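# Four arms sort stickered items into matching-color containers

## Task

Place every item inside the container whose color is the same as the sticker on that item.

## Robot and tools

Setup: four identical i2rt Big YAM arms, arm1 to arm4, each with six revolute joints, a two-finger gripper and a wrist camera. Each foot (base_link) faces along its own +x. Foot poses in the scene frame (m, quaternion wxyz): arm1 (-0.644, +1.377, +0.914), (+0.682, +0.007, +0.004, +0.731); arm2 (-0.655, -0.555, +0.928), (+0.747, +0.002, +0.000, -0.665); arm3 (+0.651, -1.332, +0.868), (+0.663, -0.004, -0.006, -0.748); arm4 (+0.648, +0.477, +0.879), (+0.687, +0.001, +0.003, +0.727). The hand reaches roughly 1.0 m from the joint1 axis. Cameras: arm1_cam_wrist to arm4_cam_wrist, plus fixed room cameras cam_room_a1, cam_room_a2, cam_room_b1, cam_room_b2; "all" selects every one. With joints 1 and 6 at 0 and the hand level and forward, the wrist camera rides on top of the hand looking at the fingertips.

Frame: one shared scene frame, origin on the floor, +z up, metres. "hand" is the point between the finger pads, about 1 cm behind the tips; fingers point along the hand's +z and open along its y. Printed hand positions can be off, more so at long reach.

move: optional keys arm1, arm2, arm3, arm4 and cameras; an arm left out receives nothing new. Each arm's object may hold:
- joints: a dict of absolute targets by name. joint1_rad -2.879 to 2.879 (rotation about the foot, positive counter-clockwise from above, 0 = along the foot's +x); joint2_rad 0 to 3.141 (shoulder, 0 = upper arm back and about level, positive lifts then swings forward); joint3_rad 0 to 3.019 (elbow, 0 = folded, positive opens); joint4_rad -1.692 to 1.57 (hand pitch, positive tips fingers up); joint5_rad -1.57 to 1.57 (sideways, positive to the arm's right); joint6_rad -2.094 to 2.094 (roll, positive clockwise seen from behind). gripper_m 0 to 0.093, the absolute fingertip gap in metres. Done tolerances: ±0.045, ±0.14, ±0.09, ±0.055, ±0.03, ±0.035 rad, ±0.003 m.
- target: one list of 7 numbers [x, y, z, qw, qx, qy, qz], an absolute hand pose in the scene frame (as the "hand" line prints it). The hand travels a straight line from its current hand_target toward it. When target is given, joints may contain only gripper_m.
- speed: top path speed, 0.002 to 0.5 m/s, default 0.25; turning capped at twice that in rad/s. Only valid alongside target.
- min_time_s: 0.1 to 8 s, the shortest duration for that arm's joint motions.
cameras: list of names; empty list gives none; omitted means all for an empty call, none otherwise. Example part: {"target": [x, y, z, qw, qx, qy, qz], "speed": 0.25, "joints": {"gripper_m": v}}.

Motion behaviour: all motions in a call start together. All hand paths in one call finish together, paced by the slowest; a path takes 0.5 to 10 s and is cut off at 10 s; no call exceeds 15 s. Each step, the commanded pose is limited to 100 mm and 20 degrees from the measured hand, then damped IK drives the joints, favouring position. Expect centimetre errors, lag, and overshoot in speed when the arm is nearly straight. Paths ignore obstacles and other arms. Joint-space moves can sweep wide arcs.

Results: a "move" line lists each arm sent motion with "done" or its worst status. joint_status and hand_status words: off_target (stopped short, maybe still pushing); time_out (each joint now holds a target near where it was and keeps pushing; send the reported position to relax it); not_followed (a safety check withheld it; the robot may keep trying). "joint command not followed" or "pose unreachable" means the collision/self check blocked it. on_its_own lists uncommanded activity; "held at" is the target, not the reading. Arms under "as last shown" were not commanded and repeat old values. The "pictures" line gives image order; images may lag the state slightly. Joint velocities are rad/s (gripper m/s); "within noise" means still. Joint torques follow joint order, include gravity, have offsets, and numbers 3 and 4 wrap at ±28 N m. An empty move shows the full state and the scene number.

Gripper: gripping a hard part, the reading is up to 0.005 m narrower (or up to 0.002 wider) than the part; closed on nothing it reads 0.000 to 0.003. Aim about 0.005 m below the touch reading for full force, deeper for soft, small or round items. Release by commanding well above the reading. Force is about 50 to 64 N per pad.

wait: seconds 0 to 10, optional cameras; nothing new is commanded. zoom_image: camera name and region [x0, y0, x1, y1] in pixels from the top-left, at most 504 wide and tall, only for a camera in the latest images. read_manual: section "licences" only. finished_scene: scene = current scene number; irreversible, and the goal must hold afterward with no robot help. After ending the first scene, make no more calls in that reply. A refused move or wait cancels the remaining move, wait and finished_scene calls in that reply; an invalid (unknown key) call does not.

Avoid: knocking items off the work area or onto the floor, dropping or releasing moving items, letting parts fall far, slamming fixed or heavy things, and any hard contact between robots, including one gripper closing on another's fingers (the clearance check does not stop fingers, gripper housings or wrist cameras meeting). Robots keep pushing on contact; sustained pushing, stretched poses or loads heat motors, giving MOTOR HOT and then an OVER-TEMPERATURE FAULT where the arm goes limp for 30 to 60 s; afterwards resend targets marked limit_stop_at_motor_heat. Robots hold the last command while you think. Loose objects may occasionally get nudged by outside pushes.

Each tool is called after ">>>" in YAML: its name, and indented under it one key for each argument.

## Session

>>> move:
  cameras: ["all"]

Scene clock: 0.00 s.
Joint torques (N m): no reading
Motor temperatures (°C): arm1=[21 23 28 23 21 21 21] | arm2=[23 24 27 22 22 20 23] | arm3=[24 23 24 23 24 23 23] | arm4=[22 22 24 22 24 21 24]
Heat: arm1: hottest joint3_rad 28 °C; arm2: hottest joint3_rad 27 °C; arm3: hottest joint1_rad 24 °C; arm4: hottest joint3_rad 24 °C.
Joint velocities: within noise
arm1.joint_positions: joint1_rad=-0.168 joint2_rad=+0.560 joint3_rad=+1.361 joint4_rad=-1.410 joint5_rad=+0.240 joint6_rad=+0.692 gripper_m=+0.09396
arm1.joint_status: not commanded
arm1.hand: x=-0.5739 y=+1.5732 z=+1.4376 quat_wxyz=(-0.303, +0.280, -0.837, -0.359) (m; scene frame)
arm1.hand_target: x=-0.5739 y=+1.5706 z=+1.4504 quat_wxyz=(-0.308, +0.276, -0.832, -0.370) (m; scene frame)
arm1.hand_status: not commanded
arm2.joint_positions: joint1_rad=+0.198 joint2_rad=+0.636 joint3_rad=+1.409 joint4_rad=-1.213 joint5_rad=-0.086 joint6_rad=-0.484 gripper_m=+0.09396
arm2.joint_status: not commanded
arm2.hand: x=-0.5635 y=-0.7948 z=+1.4992 quat_wxyz=(-0.373, -0.297, -0.790, +0.384) (m; scene frame)
arm2.hand_target: x=-0.5645 y=-0.7917 z=+1.5099 quat_wxyz=(-0.379, -0.294, -0.785, +0.392) (m; scene frame)
arm2.hand_status: not commanded
arm3.joint_positions: joint1_rad=+0.130 joint2_rad=+0.649 joint3_rad=+1.447 joint4_rad=-1.615 joint5_rad=+0.075 joint6_rad=+0.392 gripper_m=+0.09396
arm3.joint_status: not commanded
arm3.hand: x=+0.6387 y=-1.5222 z=+1.3768 quat_wxyz=(-0.293, -0.776, -0.507, +0.235) (m; scene frame)
arm3.hand_target: x=+0.6387 y=-1.5210 z=+1.3861 quat_wxyz=(-0.302, -0.772, -0.504, +0.241) (m; scene frame)
arm3.hand_status: not commanded
arm4.joint_positions: joint1_rad=+0.147 joint2_rad=+0.586 joint3_rad=+1.324 joint4_rad=-1.592 joint5_rad=+0.245 joint6_rad=+0.670 gripper_m=+0.09396
arm4.joint_status: not commanded
arm4.hand: x=+0.6543 y=+0.6697 z=+1.3488 quat_wxyz=(-0.224, +0.451, -0.815, -0.287) (m; scene frame)
arm4.hand_target: x=+0.6546 y=+0.6685 z=+1.3591 quat_wxyz=(-0.227, +0.447, -0.812, -0.299) (m; scene frame)
arm4.hand_status: not commanded
pictures: arm1_cam_wrist, arm2_cam_wrist, arm3_cam_wrist, arm4_cam_wrist, cam_room_a1, cam_room_a2, cam_room_b1, cam_room_b2
Images, in order (width x height): arm1_cam_wrist 672x504, arm2_cam_wrist 672x504, arm3_cam_wrist 672x504, arm4_cam_wrist 672x504, cam_room_a1 672x504, cam_room_a2 672x504, cam_room_b1 672x504, cam_room_b2 672x504.

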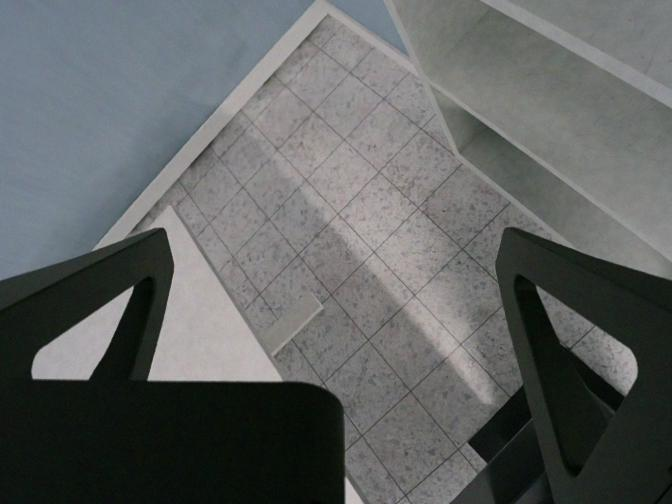

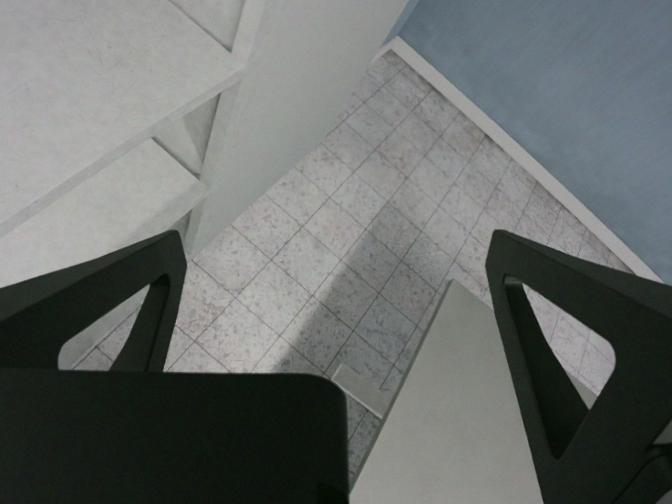

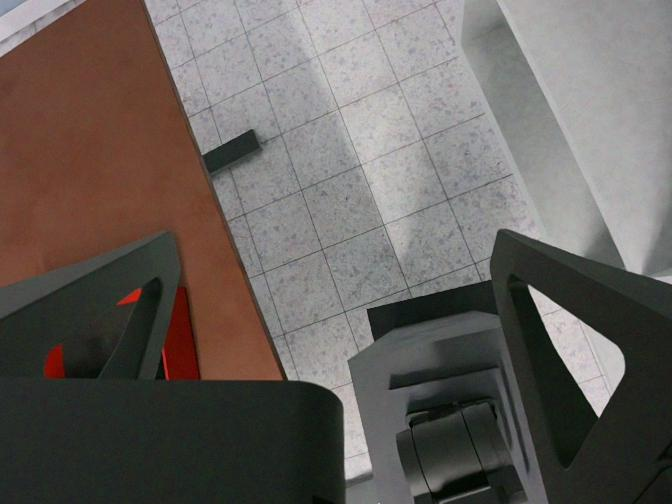

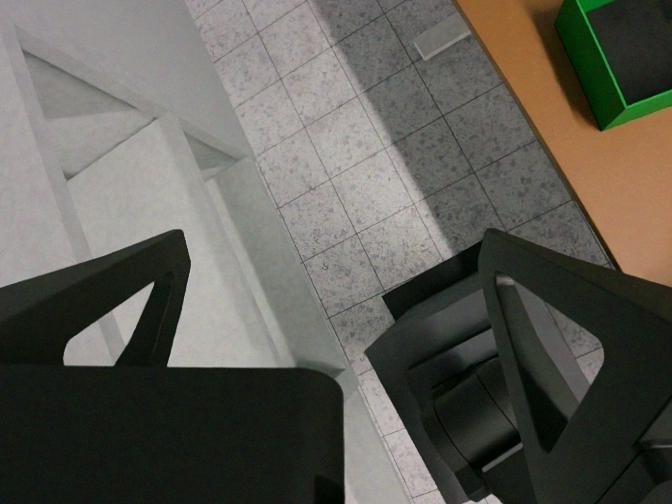

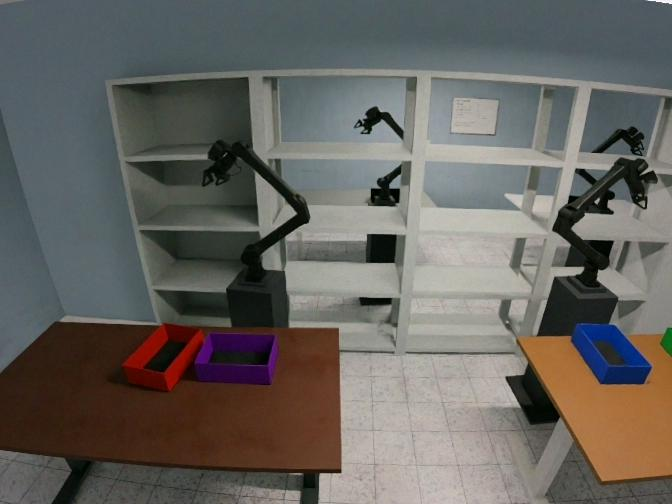

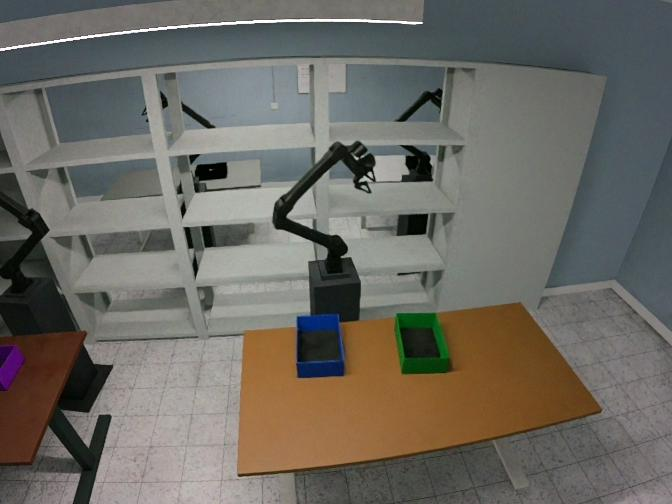

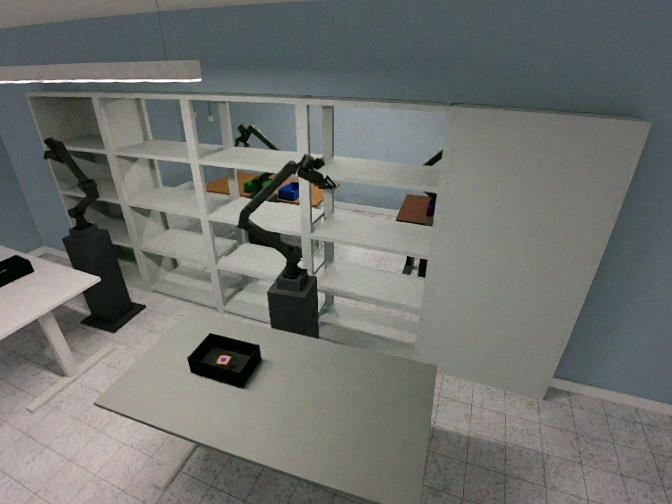

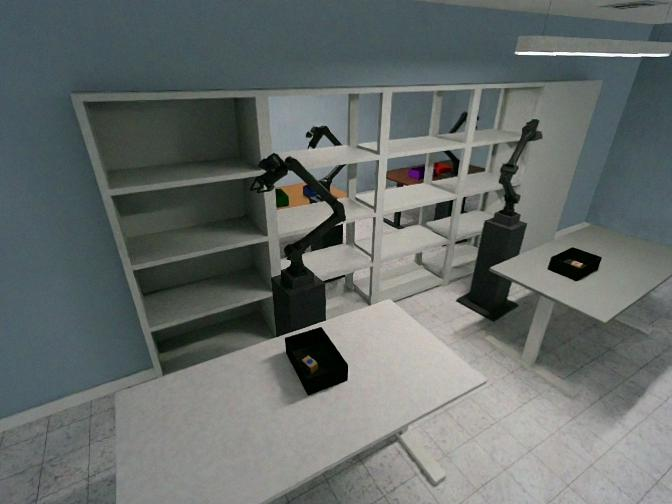

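>>> zoom_image:
  camera: "cam_room_b1"
  region: [170, 320, 290, 400]

>>> zoom_image:
  camera: "cam_room_b2"
  region: [270, 315, 390, 400]

>>> move:
  arm1: {"joints": {"joint1_rad": 0.0262, "joint2_rad": 0.912, "joint3_rad": 0.99, "joint4_rad": -1.128, "joint5_rad": 0, "joint6_rad": 0, "gripper_m": 0.09}, "min_time_s": 3}
  arm2: {"joints": {"joint1_rad": -0.0294, "joint2_rad": 0.912, "joint3_rad": 0.99, "joint4_rad": -1.128, "joint5_rad": 0, "joint6_rad": 0, "gripper_m": 0.09}, "min_time_s": 3}
  cameras: ["arm1_cam_wrist", "arm2_cam_wrist"]

Scaled by 4.200.

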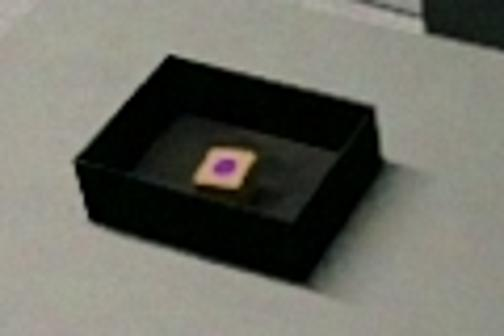

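Scaled by 4.200.

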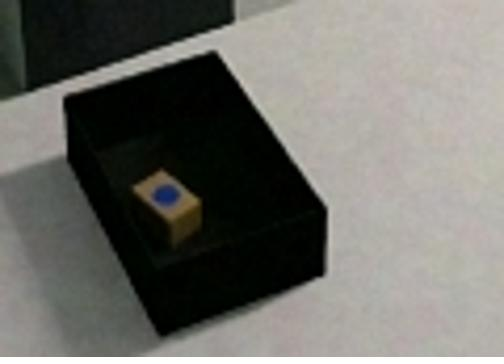

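Scene clock: 8.73 s.
Joint torques (N m): arm1=[-0.97 -2.08 11.56 1.89 0 -0.03] | arm2=[0.09 -4.89 10.5 2.59 0.13 0.22] | arm3=[1.26 2.26 8.9 1.59 0.09 -0.07] | arm4=[0.67 1.96 8.73 1.24 0.22 0.03]
Motor temperatures (°C): arm1=[21 23 29 23 21 21 21] | arm2=[23 24 28 22 22 20 23] | arm3=[24 23 25 23 24 23 23] | arm4=[22 22 26 22 24 21 24]
Heat: arm1: hottest joint3_rad 29 °C; arm2: hottest joint3_rad 28 °C; arm3: hottest joint3_rad 25 °C; arm4: hottest joint3_rad 26 °C.
move: arm1 done; arm2 done
Joint velocities: within noise
arm1.joint_positions: joint1_rad=+0.016 joint2_rad=+0.907 joint3_rad=+0.987 joint4_rad=-1.146 joint5_rad=+0.002 joint6_rad=+0.009 gripper_m=+0.09006
arm1.joint_status: all done
arm1.hand: x=-0.6677 y=+1.7180 z=+1.1991 quat_wxyz=(-0.164, +0.709, -0.659, -0.190) (m; scene frame)
arm1.hand_target: x=-0.6719 y=+1.7229 z=+1.2014 quat_wxyz=(-0.169, +0.713, -0.651, -0.197) (m; scene frame)
arm1.hand_status: not commanded
arm2.joint_positions: joint1_rad=-0.021 joint2_rad=+0.902 joint3_rad=+1.001 joint4_rad=-1.147 joint5_rad=-0.003 joint6_rad=-0.015 gripper_m=+0.09010
arm2.joint_status: all done
arm2.hand: x=-0.6225 y=-0.8989 z=+1.2197 quat_wxyz=(-0.191, -0.644, -0.720, +0.172) (m; scene frame)
arm2.hand_target: x=-0.6257 y=-0.9028 z=+1.2132 quat_wxyz=(-0.189, -0.653, -0.713, +0.172) (m; scene frame)
arm2.hand_status: not commanded
arm3, arm4: as last shown
pictures: arm1_cam_wrist, arm2_cam_wrist
Images, in order (width x height): arm1_cam_wrist 672x504, arm2_cam_wrist 672x504.

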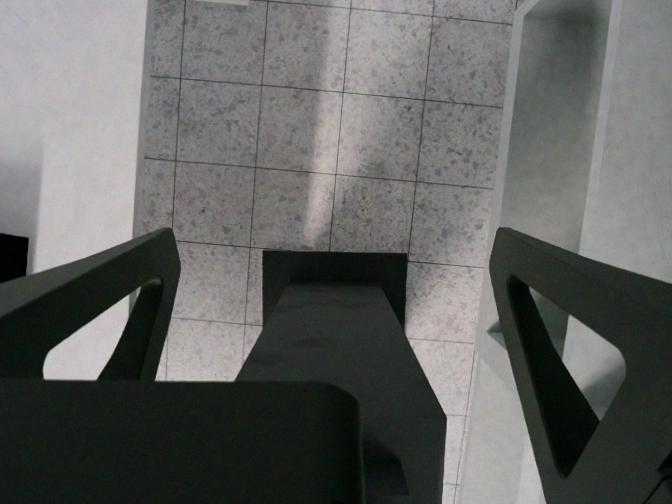

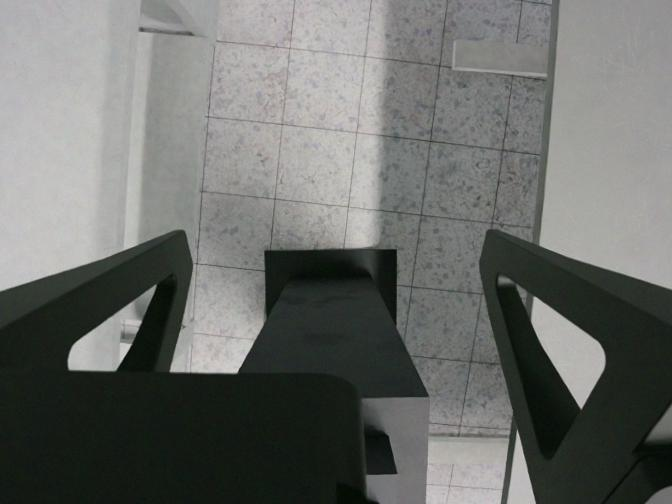

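>>> move:
  arm1: {"joints": {"joint1_rad": 1.5}, "min_time_s": 3}
  arm2: {"joints": {"joint1_rad": -1.686}, "min_time_s": 3}
  arm3: {"joints": {"joint1_rad": 1.69, "joint2_rad": 0.912, "joint3_rad": 0.99, "joint4_rad": -1.128, "joint5_rad": 0, "joint6_rad": 0, "gripper_m": 0.09}, "min_time_s": 3.5}
  arm4: {"joints": {"joint1_rad": -1.627, "joint2_rad": 0.912, "joint3_rad": 0.99, "joint4_rad": -1.128, "joint5_rad": 0, "joint6_rad": 0, "gripper_m": 0.09}, "min_time_s": 3.5}
  cameras: ["arm1_cam_wrist", "arm2_cam_wrist", "arm3_cam_wrist", "arm4_cam_wrist"]

Scene clock: 18.57 s.
Joint torques (N m): arm1=[-1.38 -1.49 11.7 1.99 0.02 -0.02] | arm2=[0.62 -4.95 10.44 2.55 0.03 0.21] | arm3=[1.79 -4.54 8.99 1.63 0 -0.13] | arm4=[0.67 -4.31 9.22 1.48 -0.02 -0.11]
Motor temperatures (°C): arm1=[21 23 30 23 21 21 21] | arm2=[23 24 29 22 22 20 23] | arm3=[24 23 26 23 24 23 23] | arm4=[22 22 27 22 24 21 24]
Heat: arm1: hottest joint3_rad 30 °C; arm2: hottest joint3_rad 29 °C; arm3: hottest joint3_rad 26 °C; arm4: hottest joint3_rad 27 °C.
move: arm1 done; arm2 done; arm3 done; arm4 done
Joint velocities: within noise
arm1.joint_positions: joint1_rad=+1.496 joint2_rad=+0.907 joint3_rad=+0.987 joint4_rad=-1.146 joint5_rad=+0.000 joint6_rad=+0.008 gripper_m=+0.09006
arm1.joint_status: all done
arm1.hand: x=-0.9819 y=+1.3791 z=+1.2031 quat_wxyz=(-0.001, +0.966, -0.006, -0.257) (m; scene frame)
arm1.hand_target: x=-0.9871 y=+1.3776 z=+1.2054 quat_wxyz=(-0.001, +0.964, -0.001, -0.265) (m; scene frame)
arm1.hand_status: not commanded
arm2.joint_positions: joint1_rad=-1.686 joint2_rad=+0.902 joint3_rad=+1.001 joint4_rad=-1.147 joint5_rad=-0.001 joint6_rad=-0.014 gripper_m=+0.09010
arm2.joint_status: all done
arm2.hand: x=-0.9999 y=-0.5567 z=+1.2201 quat_wxyz=(+0.003, -0.966, -0.008, +0.257) (m; scene frame)
arm2.hand_target: x=-1.0035 y=-0.5563 z=+1.2136 quat_wxyz=(+0.001, -0.967, -0.001, +0.256) (m; scene frame)
arm2.hand_status: not commanded
arm3.joint_positions: joint1_rad=+1.681 joint2_rad=+0.907 joint3_rad=+0.995 joint4_rad=-1.142 joint5_rad=+0.001 joint6_rad=+0.008 gripper_m=+0.09007
arm3.joint_status: all done
arm3.hand: x=+0.9954 y=-1.3318 z=+1.1564 quat_wxyz=(-0.256, -0.007, -0.967, +0.008) (m; scene frame)
arm3.hand_target: x=+0.9985 y=-1.3287 z=+1.1541 quat_wxyz=(-0.258, +0.001, -0.966, +0.007) (m; scene frame)
arm3.hand_status: not commanded
arm4.joint_positions: joint1_rad=-1.627 joint2_rad=+0.902 joint3_rad=+0.988 joint4_rad=-1.145 joint5_rad=+0.004 joint6_rad=+0.015 gripper_m=+0.09011
arm4.joint_status: all done
arm4.hand: x=+0.9916 y=+0.4772 z=+1.1638 quat_wxyz=(-0.251, -0.007, -0.968, +0.002) (m; scene frame)
arm4.hand_target: x=+0.9971 y=+0.4780 z=+1.1637 quat_wxyz=(-0.255, +0.001, -0.967, +0.002) (m; scene frame)
arm4.hand_status: not commanded
pictures: arm1_cam_wrist, arm2_cam_wrist, arm3_cam_wrist, arm4_cam_wrist
Images, in order (width x height): arm1_cam_wrist 672x504, arm2_cam_wrist 672x504, arm3_cam_wrist 672x504, arm4_cam_wrist 672x504.

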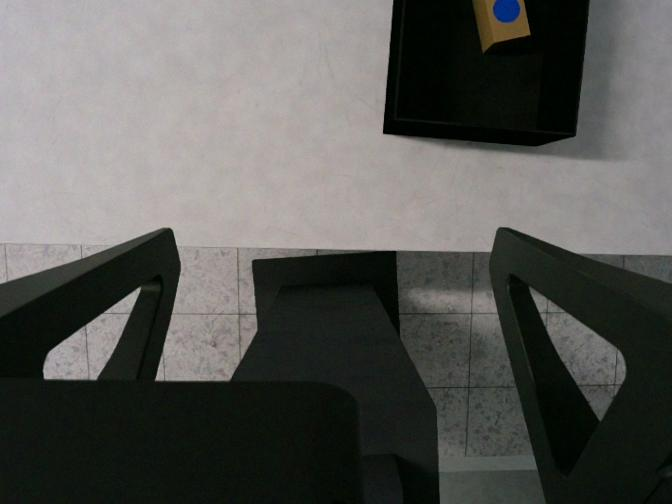

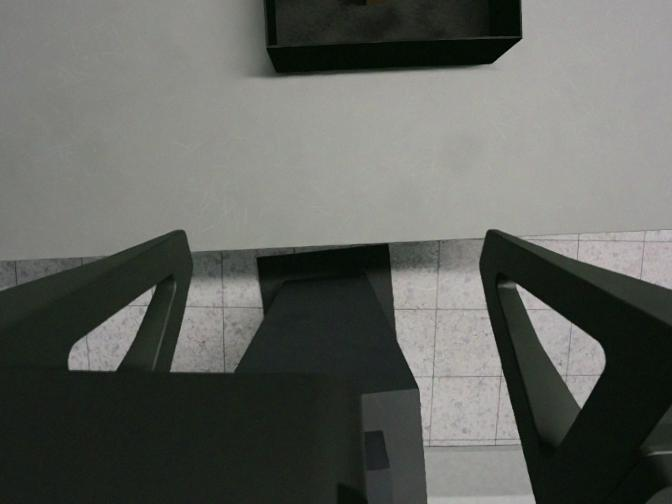

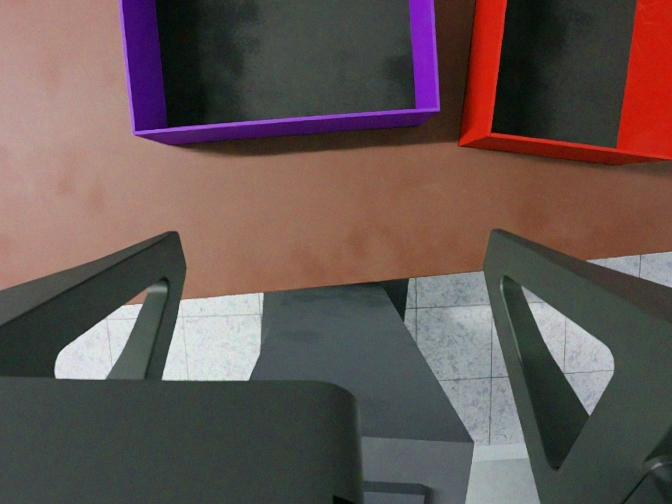

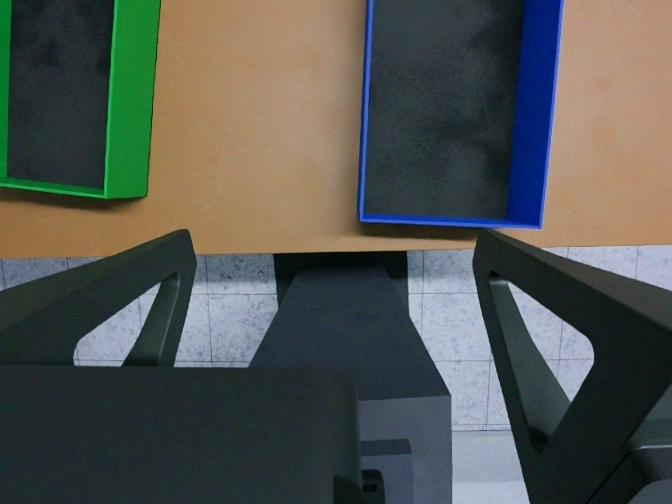

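>>> move:
  arm1: {"joints": {"joint1_rad": 1.165, "joint2_rad": 1.843, "joint3_rad": 1.272, "joint4_rad": -0.651}, "min_time_s": 3}
  arm2: {"joints": {"joint1_rad": -1.744, "joint2_rad": 1.906, "joint3_rad": 1.328, "joint4_rad": -0.643}, "min_time_s": 3}
  arm3: {"joints": {"joint1_rad": -1.99, "joint2_rad": 0.692, "joint3_rad": 0.692, "joint4_rad": -0.96}, "min_time_s": 5}
  arm4: {"joints": {"joint1_rad": 0.9, "joint2_rad": 0.692, "joint3_rad": 0.692, "joint4_rad": -0.96}, "min_time_s": 5}
  cameras: ["arm1_cam_wrist", "arm2_cam_wrist"]

Scene clock: 79.17 s.
Joint torques (N m): arm1=[-2.43 -13.68 14.19 1.47 -0.01 -0.06] | arm2=[-0.03 -17.9 13.5 2.06 0.04 0.2] | arm3=[0.73 -3.14 8.95 1.76 0.03 -0.11] | arm4=[1.26 -2.96 9.1 1.66 0.03 -0.09]
Motor temperatures (°C): arm1=[21 24 34 23 21 21 21] | arm2=[23 25 32 22 22 20 23] | arm3=[24 23 28 23 24 23 23] | arm4=[22 22 33 22 24 21 24]
Heat: arm1: hottest joint3_rad 34 °C; arm2: hottest joint3_rad 32 °C; arm3: hottest joint3_rad 28 °C; arm4: hottest joint3_rad 33 °C.
move: arm1 done; arm2 done; arm3 done; arm4 done
Joint velocities: within noise
arm1.joint_positions: joint1_rad=+1.170 joint2_rad=+1.840 joint3_rad=+1.218 joint4_rad=-0.669 joint5_rad=+0.000 joint6_rad=+0.008 gripper_m=+0.09006
arm1.joint_status: all done
arm1.hand: x=-1.1793 y=+1.5624 z=+0.9396 quat_wxyz=(-0.023, +0.975, -0.167, -0.146) (m; scene frame)
arm1.hand_target: x=-1.2047 y=+1.5745 z=+0.9609 quat_wxyz=(-0.029, +0.969, -0.165, -0.179) (m; scene frame)
arm1.hand_status: not commanded
arm2.joint_positions: joint1_rad=-1.735 joint2_rad=+1.888 joint3_rad=+1.276 joint4_rad=-0.661 joint5_rad=-0.001 joint6_rad=-0.014 gripper_m=+0.09010
arm2.joint_status: all done
arm2.hand: x=-1.2444 y=-0.5273 z=+0.9398 quat_wxyz=(+0.006, -0.989, +0.016, +0.147) (m; scene frame)
arm2.hand_target: x=-1.2696 y=-0.5203 z=+0.9512 quat_wxyz=(+0.007, -0.984, +0.027, +0.173) (m; scene frame)
arm2.hand_status: not commanded
arm3.joint_positions: joint1_rad=-1.981 joint2_rad=+0.701 joint3_rad=+0.699 joint4_rad=-0.975 joint5_rad=+0.000 joint6_rad=+0.007 gripper_m=+0.09007
arm3.joint_status: all done
arm3.hand: x=+0.3950 y=-1.1779 z=+1.0854 quat_wxyz=(+0.070, -0.923, +0.256, +0.280) (m; scene frame)
arm3.hand_target: x=+0.3955 y=-1.1751 z=+1.0864 quat_wxyz=(+0.074, -0.920, +0.256, +0.287) (m; scene frame)
arm3.hand_status: not commanded
arm4.joint_positions: joint1_rad=+0.899 joint2_rad=+0.703 joint3_rad=+0.692 joint4_rad=-0.977 joint5_rad=+0.002 joint6_rad=+0.013 gripper_m=+0.09011
arm4.joint_status: all done
arm4.hand: x=+0.4082 y=+0.6492 z=+1.0955 quat_wxyz=(-0.084, +0.910, -0.297, -0.276) (m; scene frame)
arm4.hand_target: x=+0.4058 y=+0.6501 z=+1.1010 quat_wxyz=(-0.089, +0.909, -0.289, -0.288) (m; scene frame)
arm4.hand_status: not commanded
pictures: arm1_cam_wrist, arm2_cam_wrist
Images, in order (width x height): arm1_cam_wrist 672x504, arm2_cam_wrist 672x504.

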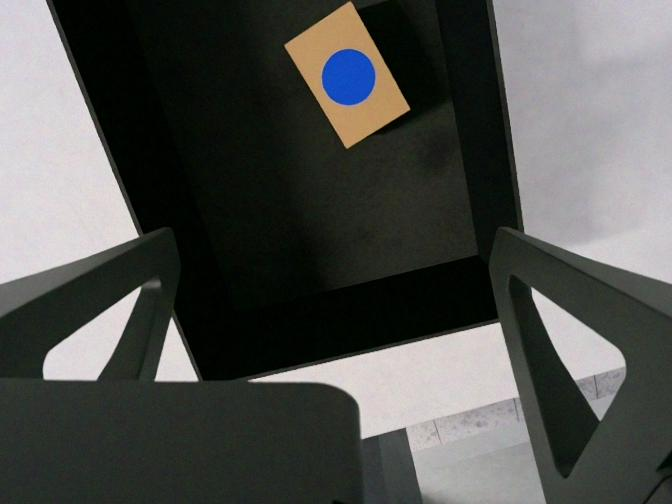

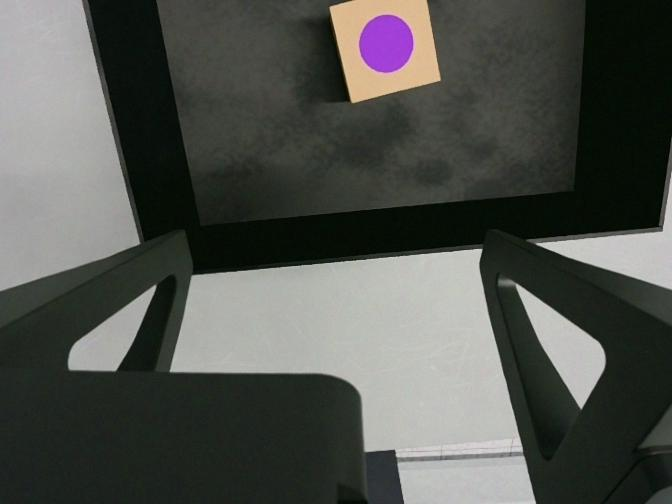

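>>> move:
  arm1: {"target": [-1.232, 1.588, 0.86, 0.0181, 0.9794, 0.1029, -0.1727], "speed": 0.2}
  arm2: {"target": [-1.325, -0.493, 0.86, 0.0166, 0.9803, 0.0943, -0.1728], "speed": 0.2}
  cameras: ["arm1_cam_wrist", "arm2_cam_wrist", "arm3_cam_wrist", "arm4_cam_wrist"]

Scene clock: 96.00 s.
Joint torques (N m): arm1=[-2.67 -15.44 12.59 1.33 -0.2 -0.06] | arm2=[0.21 -20.19 12.83 1.89 -0.31 -0.1] | arm3=[0.67 -3.14 8.95 1.74 0.02 -0.11] | arm4=[0.62 -2.96 9.14 1.44 0.03 -0.09]
Motor temperatures (°C): arm1=[20 25 34 23 21 21 21] | arm2=[23 25 33 22 22 20 23] | arm3=[24 23 28 23 24 23 23] | arm4=[22 22 34 22 24 21 24]
Heat: arm1: hottest joint3_rad 34 °C; arm2: hottest joint3_rad 33 °C; arm3: hottest joint3_rad 28 °C; arm4: hottest joint3_rad 34 °C.
move: arm1 off_target; arm2 off_target
Joint velocities: within noise
arm1.joint_positions: joint1_rad=+1.115 joint2_rad=+2.081 joint3_rad=+1.319 joint4_rad=-0.583 joint5_rad=-0.190 joint6_rad=-0.570 gripper_m=+0.09006
arm1.joint_status: not commanded
arm1.hand: x=-1.2099 y=+1.5731 z=+0.8488 quat_wxyz=(+0.030, +0.983, +0.101, -0.151) (m; scene frame)
arm1.hand_target: x=-1.2309 y=+1.5879 z=+0.8609 quat_wxyz=(+0.018, +0.979, +0.103, -0.173) (m; scene frame)
arm1.hand_status: off_target (0.029 m and 2.9 deg from the pose sent, 0.099 m and 31.6 deg at the start)
arm2.joint_positions: joint1_rad=-1.799 joint2_rad=+2.142 joint3_rad=+1.447 joint4_rad=-0.577 joint5_rad=-0.104 joint6_rad=-0.277 gripper_m=+0.09010
arm2.joint_status: not commanded
arm2.hand: x=-1.3028 y=-0.5002 z=+0.8587 quat_wxyz=(-0.020, -0.984, -0.090, +0.155) (m; scene frame)
arm2.hand_target: x=-1.3237 y=-0.4929 z=+0.8606 quat_wxyz=(-0.016, -0.980, -0.094, +0.173) (m; scene frame)
arm2.hand_status: off_target (0.023 m and 2.2 deg from the pose sent, 0.119 m and 13.2 deg at the start)
arm3, arm4: as last shown
pictures: arm1_cam_wrist, arm2_cam_wrist, arm3_cam_wrist, arm4_cam_wrist
Images, in order (width x height): arm1_cam_wrist 672x504, arm2_cam_wrist 672x504, arm3_cam_wrist 672x504, arm4_cam_wrist 672x504.

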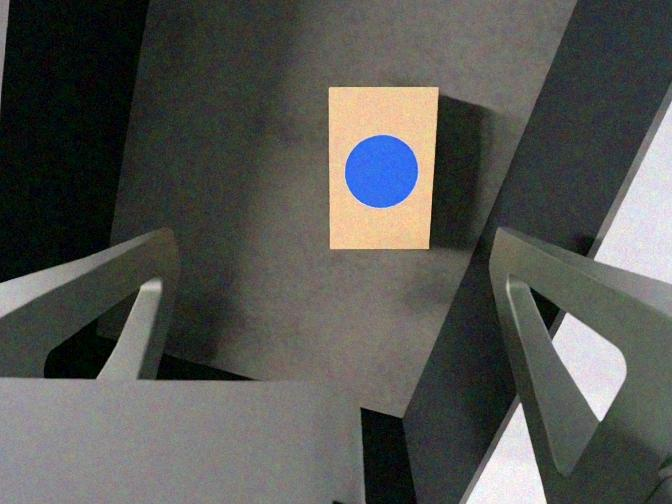

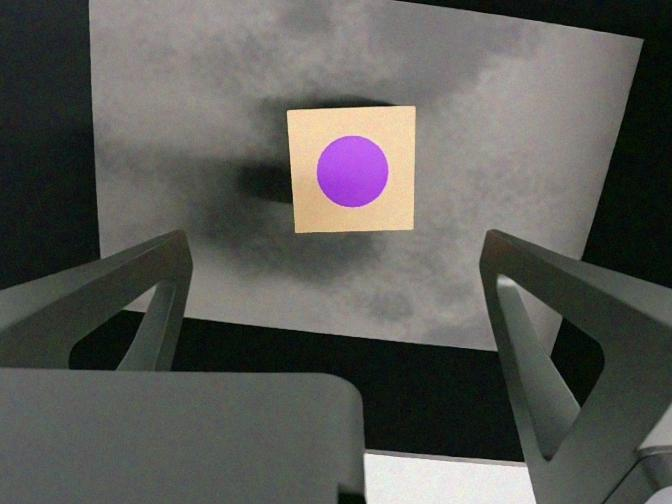

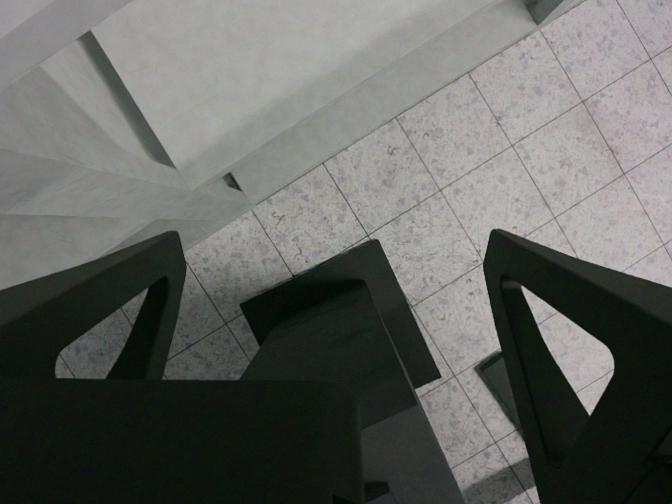

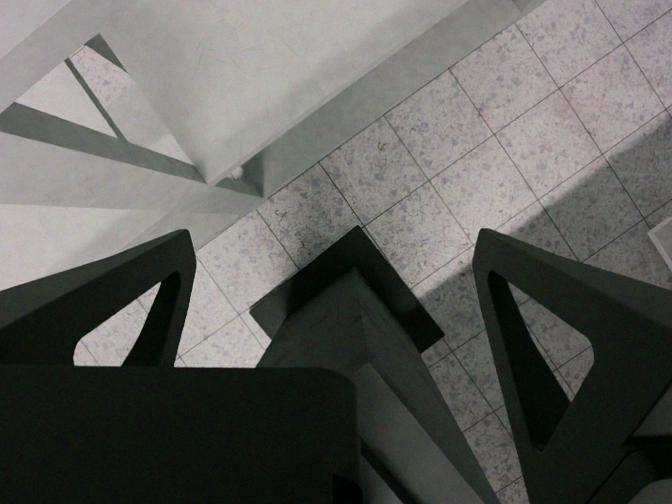

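>>> move:
  arm1: {"target": [-1.246, 1.603, 0.80, 0.0181, 0.9794, 0.1029, -0.1727], "speed": 0.15, "joints": {"gripper_m": 0.072}}
  arm2: {"target": [-1.337, -0.487, 0.80, 0.0166, 0.9803, 0.0943, -0.1728], "speed": 0.15}
  cameras: ["arm1_cam_wrist", "arm2_cam_wrist"]

Scene clock: 117.97 s.
Joint torques (N m): arm1=[-2.49 -17.9 11.4 1.43 -0.21 -0.04] | arm2=[-0.03 -21.95 11.84 2 -0.31 -0.08] | arm3=[0.62 -2.84 8.98 1.78 0.01 -0.11] | arm4=[1.03 -2.96 9.11 1.58 0.01 -0.1]
Motor temperatures (°C): arm1=[20 24 35 23 21 21 21] | arm2=[23 25 35 22 22 20 23] | arm3=[24 23 28 23 24 23 23] | arm4=[22 22 34 22 24 21 24]
Heat: arm1: hottest joint3_rad 35 °C; arm2: hottest joint3_rad 35 °C; arm3: hottest joint3_rad 28 °C; arm4: hottest joint3_rad 34 °C.
move: arm1 off_target; arm2 off_target
Joint velocities: within noise
arm1.joint_positions: joint1_rad=+1.099 joint2_rad=+2.235 joint3_rad=+1.385 joint4_rad=-0.511 joint5_rad=-0.194 joint6_rad=-0.584 gripper_m=+0.07207
arm1.joint_status: all done
arm1.hand: x=-1.2212 y=+1.5874 z=+0.7839 quat_wxyz=(+0.033, +0.984, +0.100, -0.145) (m; scene frame)
arm1.hand_target: x=-1.2447 y=+1.6027 z=+0.8011 quat_wxyz=(+0.018, +0.979, +0.103, -0.173) (m; scene frame)
arm1.hand_status: off_target (0.033 m and 3.7 deg from the pose sent, 0.068 m and 2.9 deg at the start)
arm2.joint_positions: joint1_rad=-1.805 joint2_rad=+2.281 joint3_rad=+1.500 joint4_rad=-0.500 joint5_rad=-0.106 joint6_rad=-0.284 gripper_m=+0.09010
arm2.joint_status: not commanded
arm2.hand: x=-1.3145 y=-0.4955 z=+0.7947 quat_wxyz=(-0.021, -0.984, -0.090, +0.151) (m; scene frame)
arm2.hand_target: x=-1.3359 y=-0.4870 z=+0.8009 quat_wxyz=(-0.016, -0.980, -0.094, +0.173) (m; scene frame)
arm2.hand_status: off_target (0.025 m and 2.7 deg from the pose sent, 0.069 m and 2.2 deg at the start)
arm3, arm4: as last shown
pictures: arm1_cam_wrist, arm2_cam_wrist
Images, in order (width x height): arm1_cam_wrist 672x504, arm2_cam_wrist 672x504.

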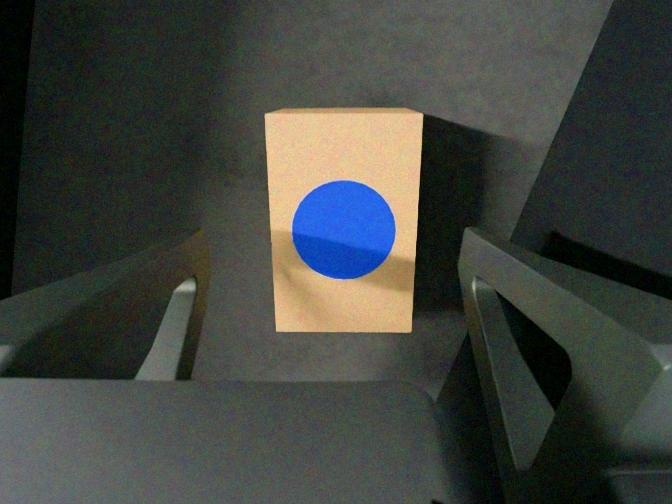

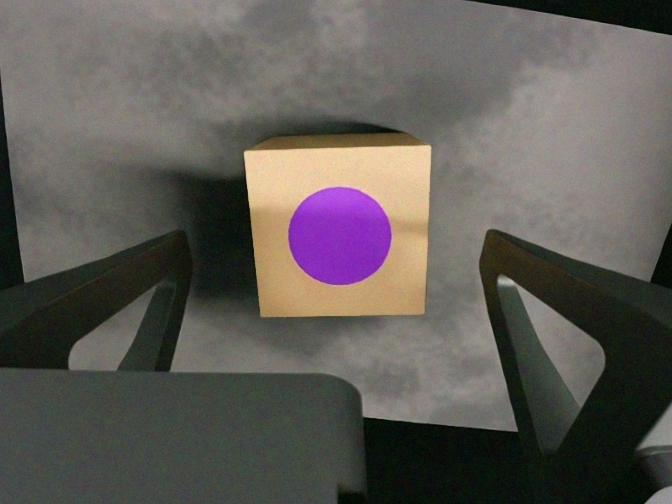

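>>> move:
  arm1: {"target": [-1.251, 1.605, 0.762, 0.0181, 0.9794, 0.1029, -0.1727], "speed": 0.08}
  arm2: {"target": [-1.339, -0.486, 0.753, 0.0166, 0.9803, 0.0943, -0.1728], "speed": 0.08}
  cameras: ["arm1_cam_wrist", "arm2_cam_wrist"]

Scene clock: 126.30 s.
Joint torques (N m): arm1=[-2.2 -16.85 10.89 1.31 -0.11 -0.1] | arm2=[-0.15 -21.77 11.32 2.06 -0.31 -0.1] | arm3=[0.85 -3.08 8.95 1.76 0.03 -0.11] | arm4=[1.44 -3.37 9.11 1.54 0 -0.09]
Motor temperatures (°C): arm1=[20 24 35 23 21 21 21] | arm2=[23 26 35 22 22 20 23] | arm3=[24 23 28 23 24 23 23] | arm4=[22 22 35 22 24 21 24]
Heat: arm1: hottest joint3_rad 35 °C; arm2: hottest joint3_rad 35 °C; arm3: hottest joint3_rad 28 °C; arm4: hottest joint3_rad 35 °C.
move: arm1 off_target; arm2 off_target
Joint velocities: within noise
arm1.joint_positions: joint1_rad=+1.100 joint2_rad=+2.305 joint3_rad=+1.416 joint4_rad=-0.457 joint5_rad=-0.198 joint6_rad=-0.585 gripper_m=+0.07204
arm1.joint_status: not commanded
arm1.hand: x=-1.2309 y=+1.5893 z=+0.7545 quat_wxyz=(+0.032, +0.983, +0.102, -0.152) (m; scene frame)
arm1.hand_target: x=-1.2500 y=+1.6047 z=+0.7630 quat_wxyz=(+0.018, +0.979, +0.103, -0.173) (m; scene frame)
arm1.hand_status: off_target (0.027 m and 2.9 deg from the pose sent, 0.041 m and 3.7 deg at the start)
arm2.joint_positions: joint1_rad=-1.805 joint2_rad=+2.365 joint3_rad=+1.526 joint4_rad=-0.434 joint5_rad=-0.107 joint6_rad=-0.285 gripper_m=+0.09010
arm2.joint_status: not commanded
arm2.hand: x=-1.3197 y=-0.4946 z=+0.7544 quat_wxyz=(-0.021, -0.984, -0.091, +0.155) (m; scene frame)
arm2.hand_target: x=-1.3381 y=-0.4860 z=+0.7539 quat_wxyz=(-0.016, -0.980, -0.094, +0.173) (m; scene frame)
arm2.hand_status: off_target (0.021 m and 2.2 deg from the pose sent, 0.049 m and 2.7 deg at the start)
arm3, arm4: as last shown
pictures: arm1_cam_wrist, arm2_cam_wrist
Images, in order (width x height): arm1_cam_wrist 672x504, arm2_cam_wrist 672x504.

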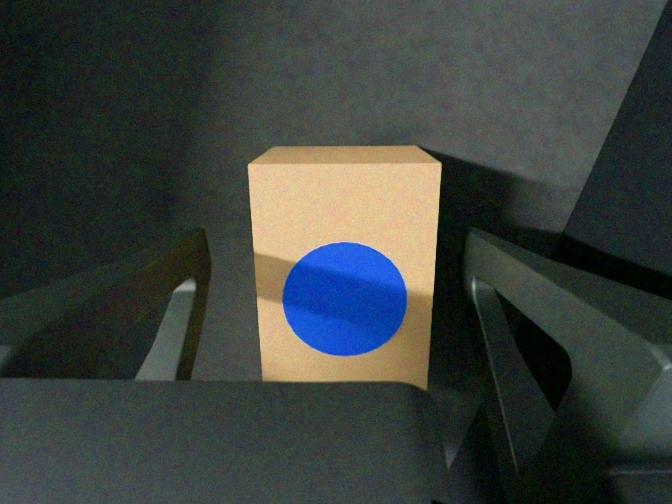

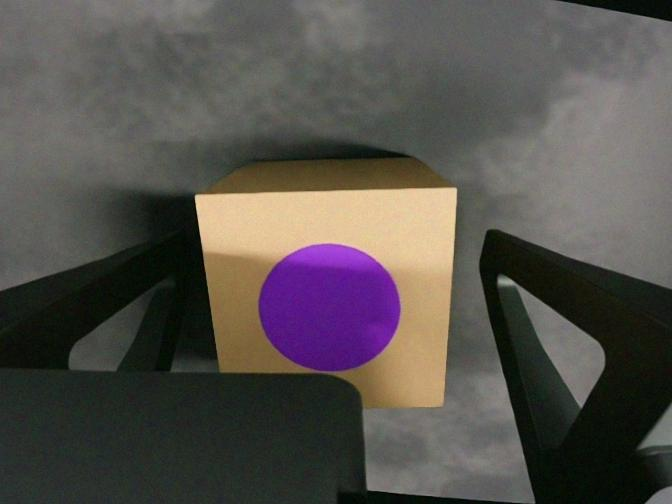

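>>> move:
  arm1: {"joints": {"gripper_m": 0.036}}
  arm2: {"joints": {"gripper_m": 0.048}}
  cameras: ["arm1_cam_wrist", "arm2_cam_wrist"]

Scene clock: 130.40 s.
Joint torques (N m): arm1=[-2.02 -16.73 10.93 1.21 -0.1 -0.05] | arm2=[0.03 -21.6 11.22 2 -0.27 -0.07] | arm3=[0.62 -2.96 8.96 1.8 0.01 -0.11] | arm4=[0.85 -3.02 8.99 1.68 0.02 -0.06]
Motor temperatures (°C): arm1=[20 25 35 23 21 21 21] | arm2=[23 26 35 22 22 20 23] | arm3=[24 23 28 23 24 23 23] | arm4=[22 22 35 22 24 21 24]
Heat: arm1: hottest joint3_rad 35 °C; arm2: hottest joint3_rad 35 °C; arm3: hottest joint3_rad 28 °C; arm4: hottest joint3_rad 35 °C.
move: arm1 off_target; arm2 off_target
Joint velocities: within noise
arm1.joint_positions: joint1_rad=+1.100 joint2_rad=+2.305 joint3_rad=+1.416 joint4_rad=-0.457 joint5_rad=-0.197 joint6_rad=-0.585 gripper_m=+0.04390
arm1.joint_status: gripper_m off_target (ended at +0.04393, target +0.03600)
arm1.hand: x=-1.2310 y=+1.5898 z=+0.7546 quat_wxyz=(+0.031, +0.983, +0.102, -0.152) (m; scene frame)
arm1.hand_target: x=-1.2500 y=+1.6048 z=+0.7630 quat_wxyz=(+0.018, +0.979, +0.103, -0.173) (m; scene frame)
arm1.hand_status: not commanded
arm2.joint_positions: joint1_rad=-1.805 joint2_rad=+2.365 joint3_rad=+1.527 joint4_rad=-0.433 joint5_rad=-0.107 joint6_rad=-0.287 gripper_m=+0.05303
arm2.joint_status: gripper_m off_target (ended at +0.05306, target +0.04800)
arm2.hand: x=-1.3204 y=-0.4946 z=+0.7547 quat_wxyz=(-0.020, -0.983, -0.092, +0.156) (m; scene frame)
arm2.hand_target: x=-1.3379 y=-0.4861 z=+0.7538 quat_wxyz=(-0.016, -0.980, -0.094, +0.173) (m; scene frame)
arm2.hand_status: not commanded
arm3, arm4: as last shown
pictures: arm1_cam_wrist, arm2_cam_wrist
Images, in order (width x height): arm1_cam_wrist 672x504, arm2_cam_wrist 672x504.

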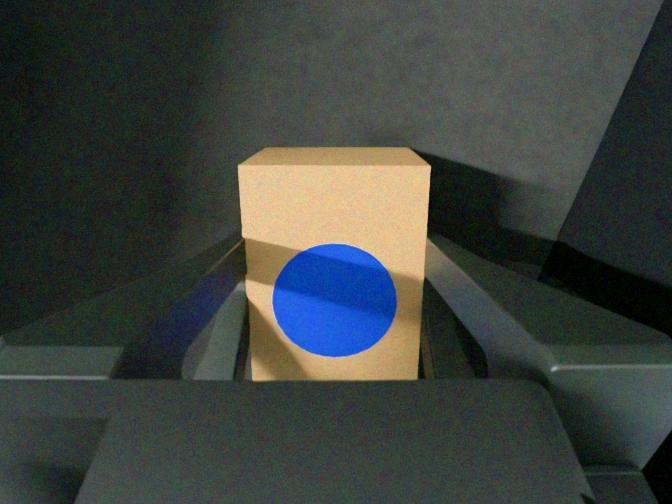

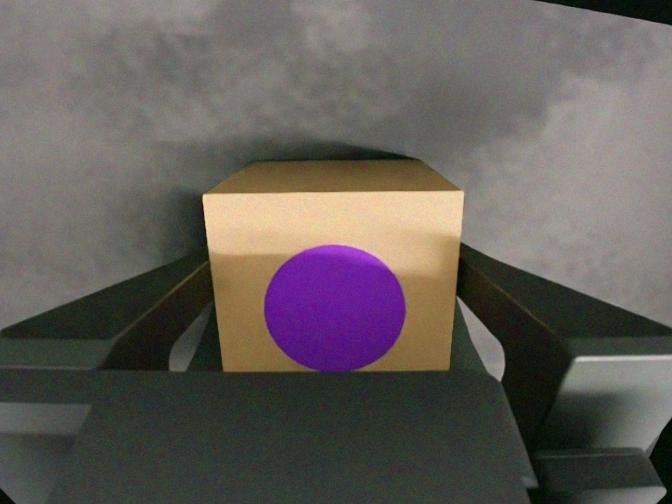

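>>> move:
  arm1: {"target": [-1.235, 1.598, 0.96, 0.0181, 0.9794, 0.1029, -0.1727], "speed": 0.2}
  arm2: {"target": [-1.325, -0.488, 0.96, 0.0166, 0.9803, 0.0943, -0.1728], "speed": 0.2}

>>> move:
  arm1: {"joints": {"joint1_rad": 0.0, "joint2_rad": 0.535, "joint3_rad": 0.992, "joint4_rad": -1.504, "joint5_rad": 0, "joint6_rad": 0}, "min_time_s": 4}
  arm2: {"joints": {"joint1_rad": -0.4, "joint2_rad": 0.535, "joint3_rad": 0.992, "joint4_rad": -1.504, "joint5_rad": 0, "joint6_rad": 0}, "min_time_s": 4}
  cameras: ["arm1_cam_wrist", "arm2_cam_wrist"]

Scene clock: 150.50 s.
Joint torques (N m): arm1=[-2.84 -17.38 13.57 0.42 -0.08 -0.05] | arm2=[-0.09 -23 12.53 0.81 -0.3 -0.07] | arm3=[0.67 -2.96 8.98 1.77 0.02 -0.11] | arm4=[0.79 -3.19 9.1 1.54 0.03 -0.11]
Motor temperatures (°C): arm1=[20 25 35 23 21 21 22] | arm2=[23 27 35 22 22 20 24] | arm3=[24 23 28 23 24 23 23] | arm4=[22 22 35 22 24 21 24]
Heat: arm1: hottest joint3_rad 35 °C; arm2: hottest joint3_rad 35 °C; arm3: hottest joint3_rad 28 °C; arm4: hottest joint3_rad 35 °C.
move: arm1 off_target; arm2 off_target
Joint velocities: within noise
arm1.joint_positions: joint1_rad=+1.100 joint2_rad=+1.975 joint3_rad=+1.416 joint4_rad=-0.789 joint5_rad=-0.196 joint6_rad=-0.585 gripper_m=+0.04390
arm1.joint_status: not commanded
arm1.hand: x=-1.2190 y=+1.5855 z=+0.9342 quat_wxyz=(+0.031, +0.983, +0.102, -0.151) (m; scene frame)
arm1.hand_target: x=-1.2339 y=+1.5977 z=+0.9603 quat_wxyz=(+0.018, +0.979, +0.103, -0.173) (m; scene frame)
arm1.hand_status: off_target (0.033 m and 2.9 deg from the pose sent, 0.206 m and 2.8 deg at the start)
arm2.joint_positions: joint1_rad=-1.806 joint2_rad=+2.037 joint3_rad=+1.527 joint4_rad=-0.753 joint5_rad=-0.107 joint6_rad=-0.287 gripper_m=+0.05303
arm2.joint_status: not commanded
arm2.hand: x=-1.3134 y=-0.4955 z=+0.9431 quat_wxyz=(-0.020, -0.983, -0.092, +0.159) (m; scene frame)
arm2.hand_target: x=-1.3244 y=-0.4880 z=+0.9601 quat_wxyz=(-0.016, -0.980, -0.094, +0.173) (m; scene frame)
arm2.hand_status: off_target (0.022 m and 1.7 deg from the pose sent, 0.206 m and 2.0 deg at the start)
arm3, arm4: as last shown
pictures: none

Scene clock: 155.00 s.
Joint torques (N m): arm1=[-2.32 2.84 10.58 0.9 0.04 0.11] | arm2=[1.32 -0.09 9.51 1.35 0.14 0.2] | arm3=[0.79 -3.08 8.95 1.77 0.02 -0.11] | arm4=[0.97 -3.31 9.05 1.54 0.01 -0.11]
Motor temperatures (°C): arm1=[20 25 35 23 21 21 22] | arm2=[23 27 35 22 22 20 24] | arm3=[24 23 28 23 24 23 23] | arm4=[22 22 35 22 24 21 24]
Heat: arm1: hottest joint3_rad 35 °C; arm2: hottest joint3_rad 35 °C; arm3: hottest joint3_rad 28 °C; arm4: hottest joint3_rad 35 °C.
move: arm1 done; arm2 done
Joint velocities: within noise
arm1.joint_positions: joint1_rad=+0.008 joint2_rad=+0.535 joint3_rad=+0.991 joint4_rad=-1.495 joint5_rad=-0.002 joint6_rad=-0.009 gripper_m=+0.04389
arm1.joint_status: all done
arm1.hand: x=-0.6537 y=+1.5752 z=+1.2510 quat_wxyz=(-0.174, +0.709, -0.653, -0.199) (m; scene frame)
arm1.hand_target: x=-0.6516 y=+1.5734 z=+1.2505 quat_wxyz=(-0.172, +0.704, -0.660, -0.196) (m; scene frame)
arm1.hand_status: not commanded
arm2.joint_positions: joint1_rad=-0.406 joint2_rad=+0.537 joint3_rad=+1.004 joint4_rad=-1.493 joint5_rad=-0.004 joint6_rad=-0.015 gripper_m=+0.05299
arm2.joint_status: all done
arm2.hand: x=-0.7127 y=-0.7489 z=+1.2697 quat_wxyz=(-0.160, -0.768, -0.582, +0.214) (m; scene frame)
arm2.hand_target: x=-0.7113 y=-0.7458 z=+1.2634 quat_wxyz=(-0.155, -0.773, -0.580, +0.206) (m; scene frame)
arm2.hand_status: not commanded
arm3, arm4: as last shown
pictures: arm1_cam_wrist, arm2_cam_wrist
Images, in order (width x height): arm1_cam_wrist 672x504, arm2_cam_wrist 672x504.

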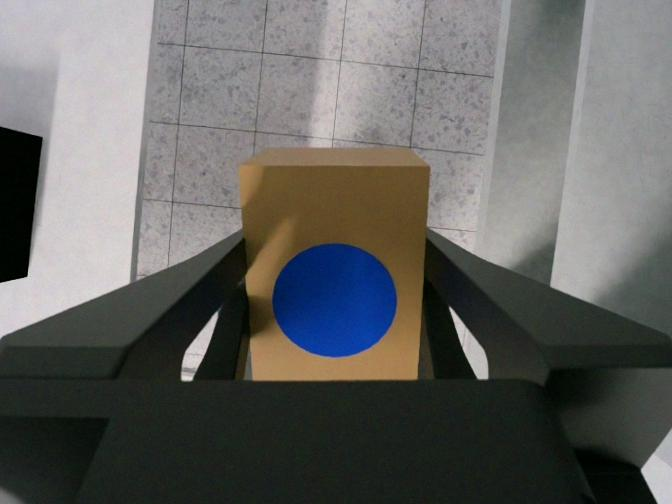

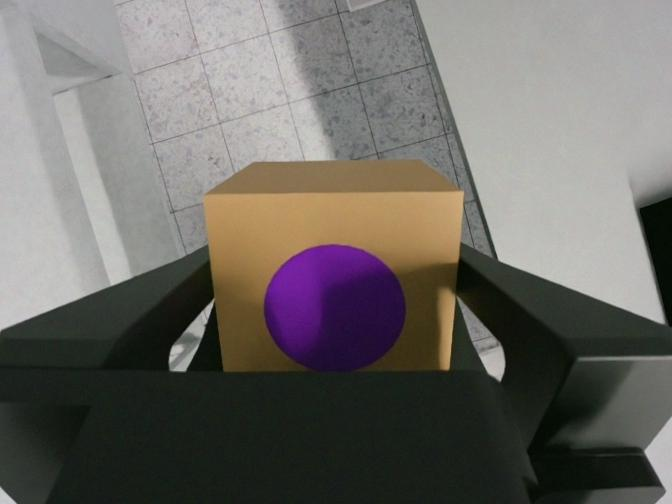

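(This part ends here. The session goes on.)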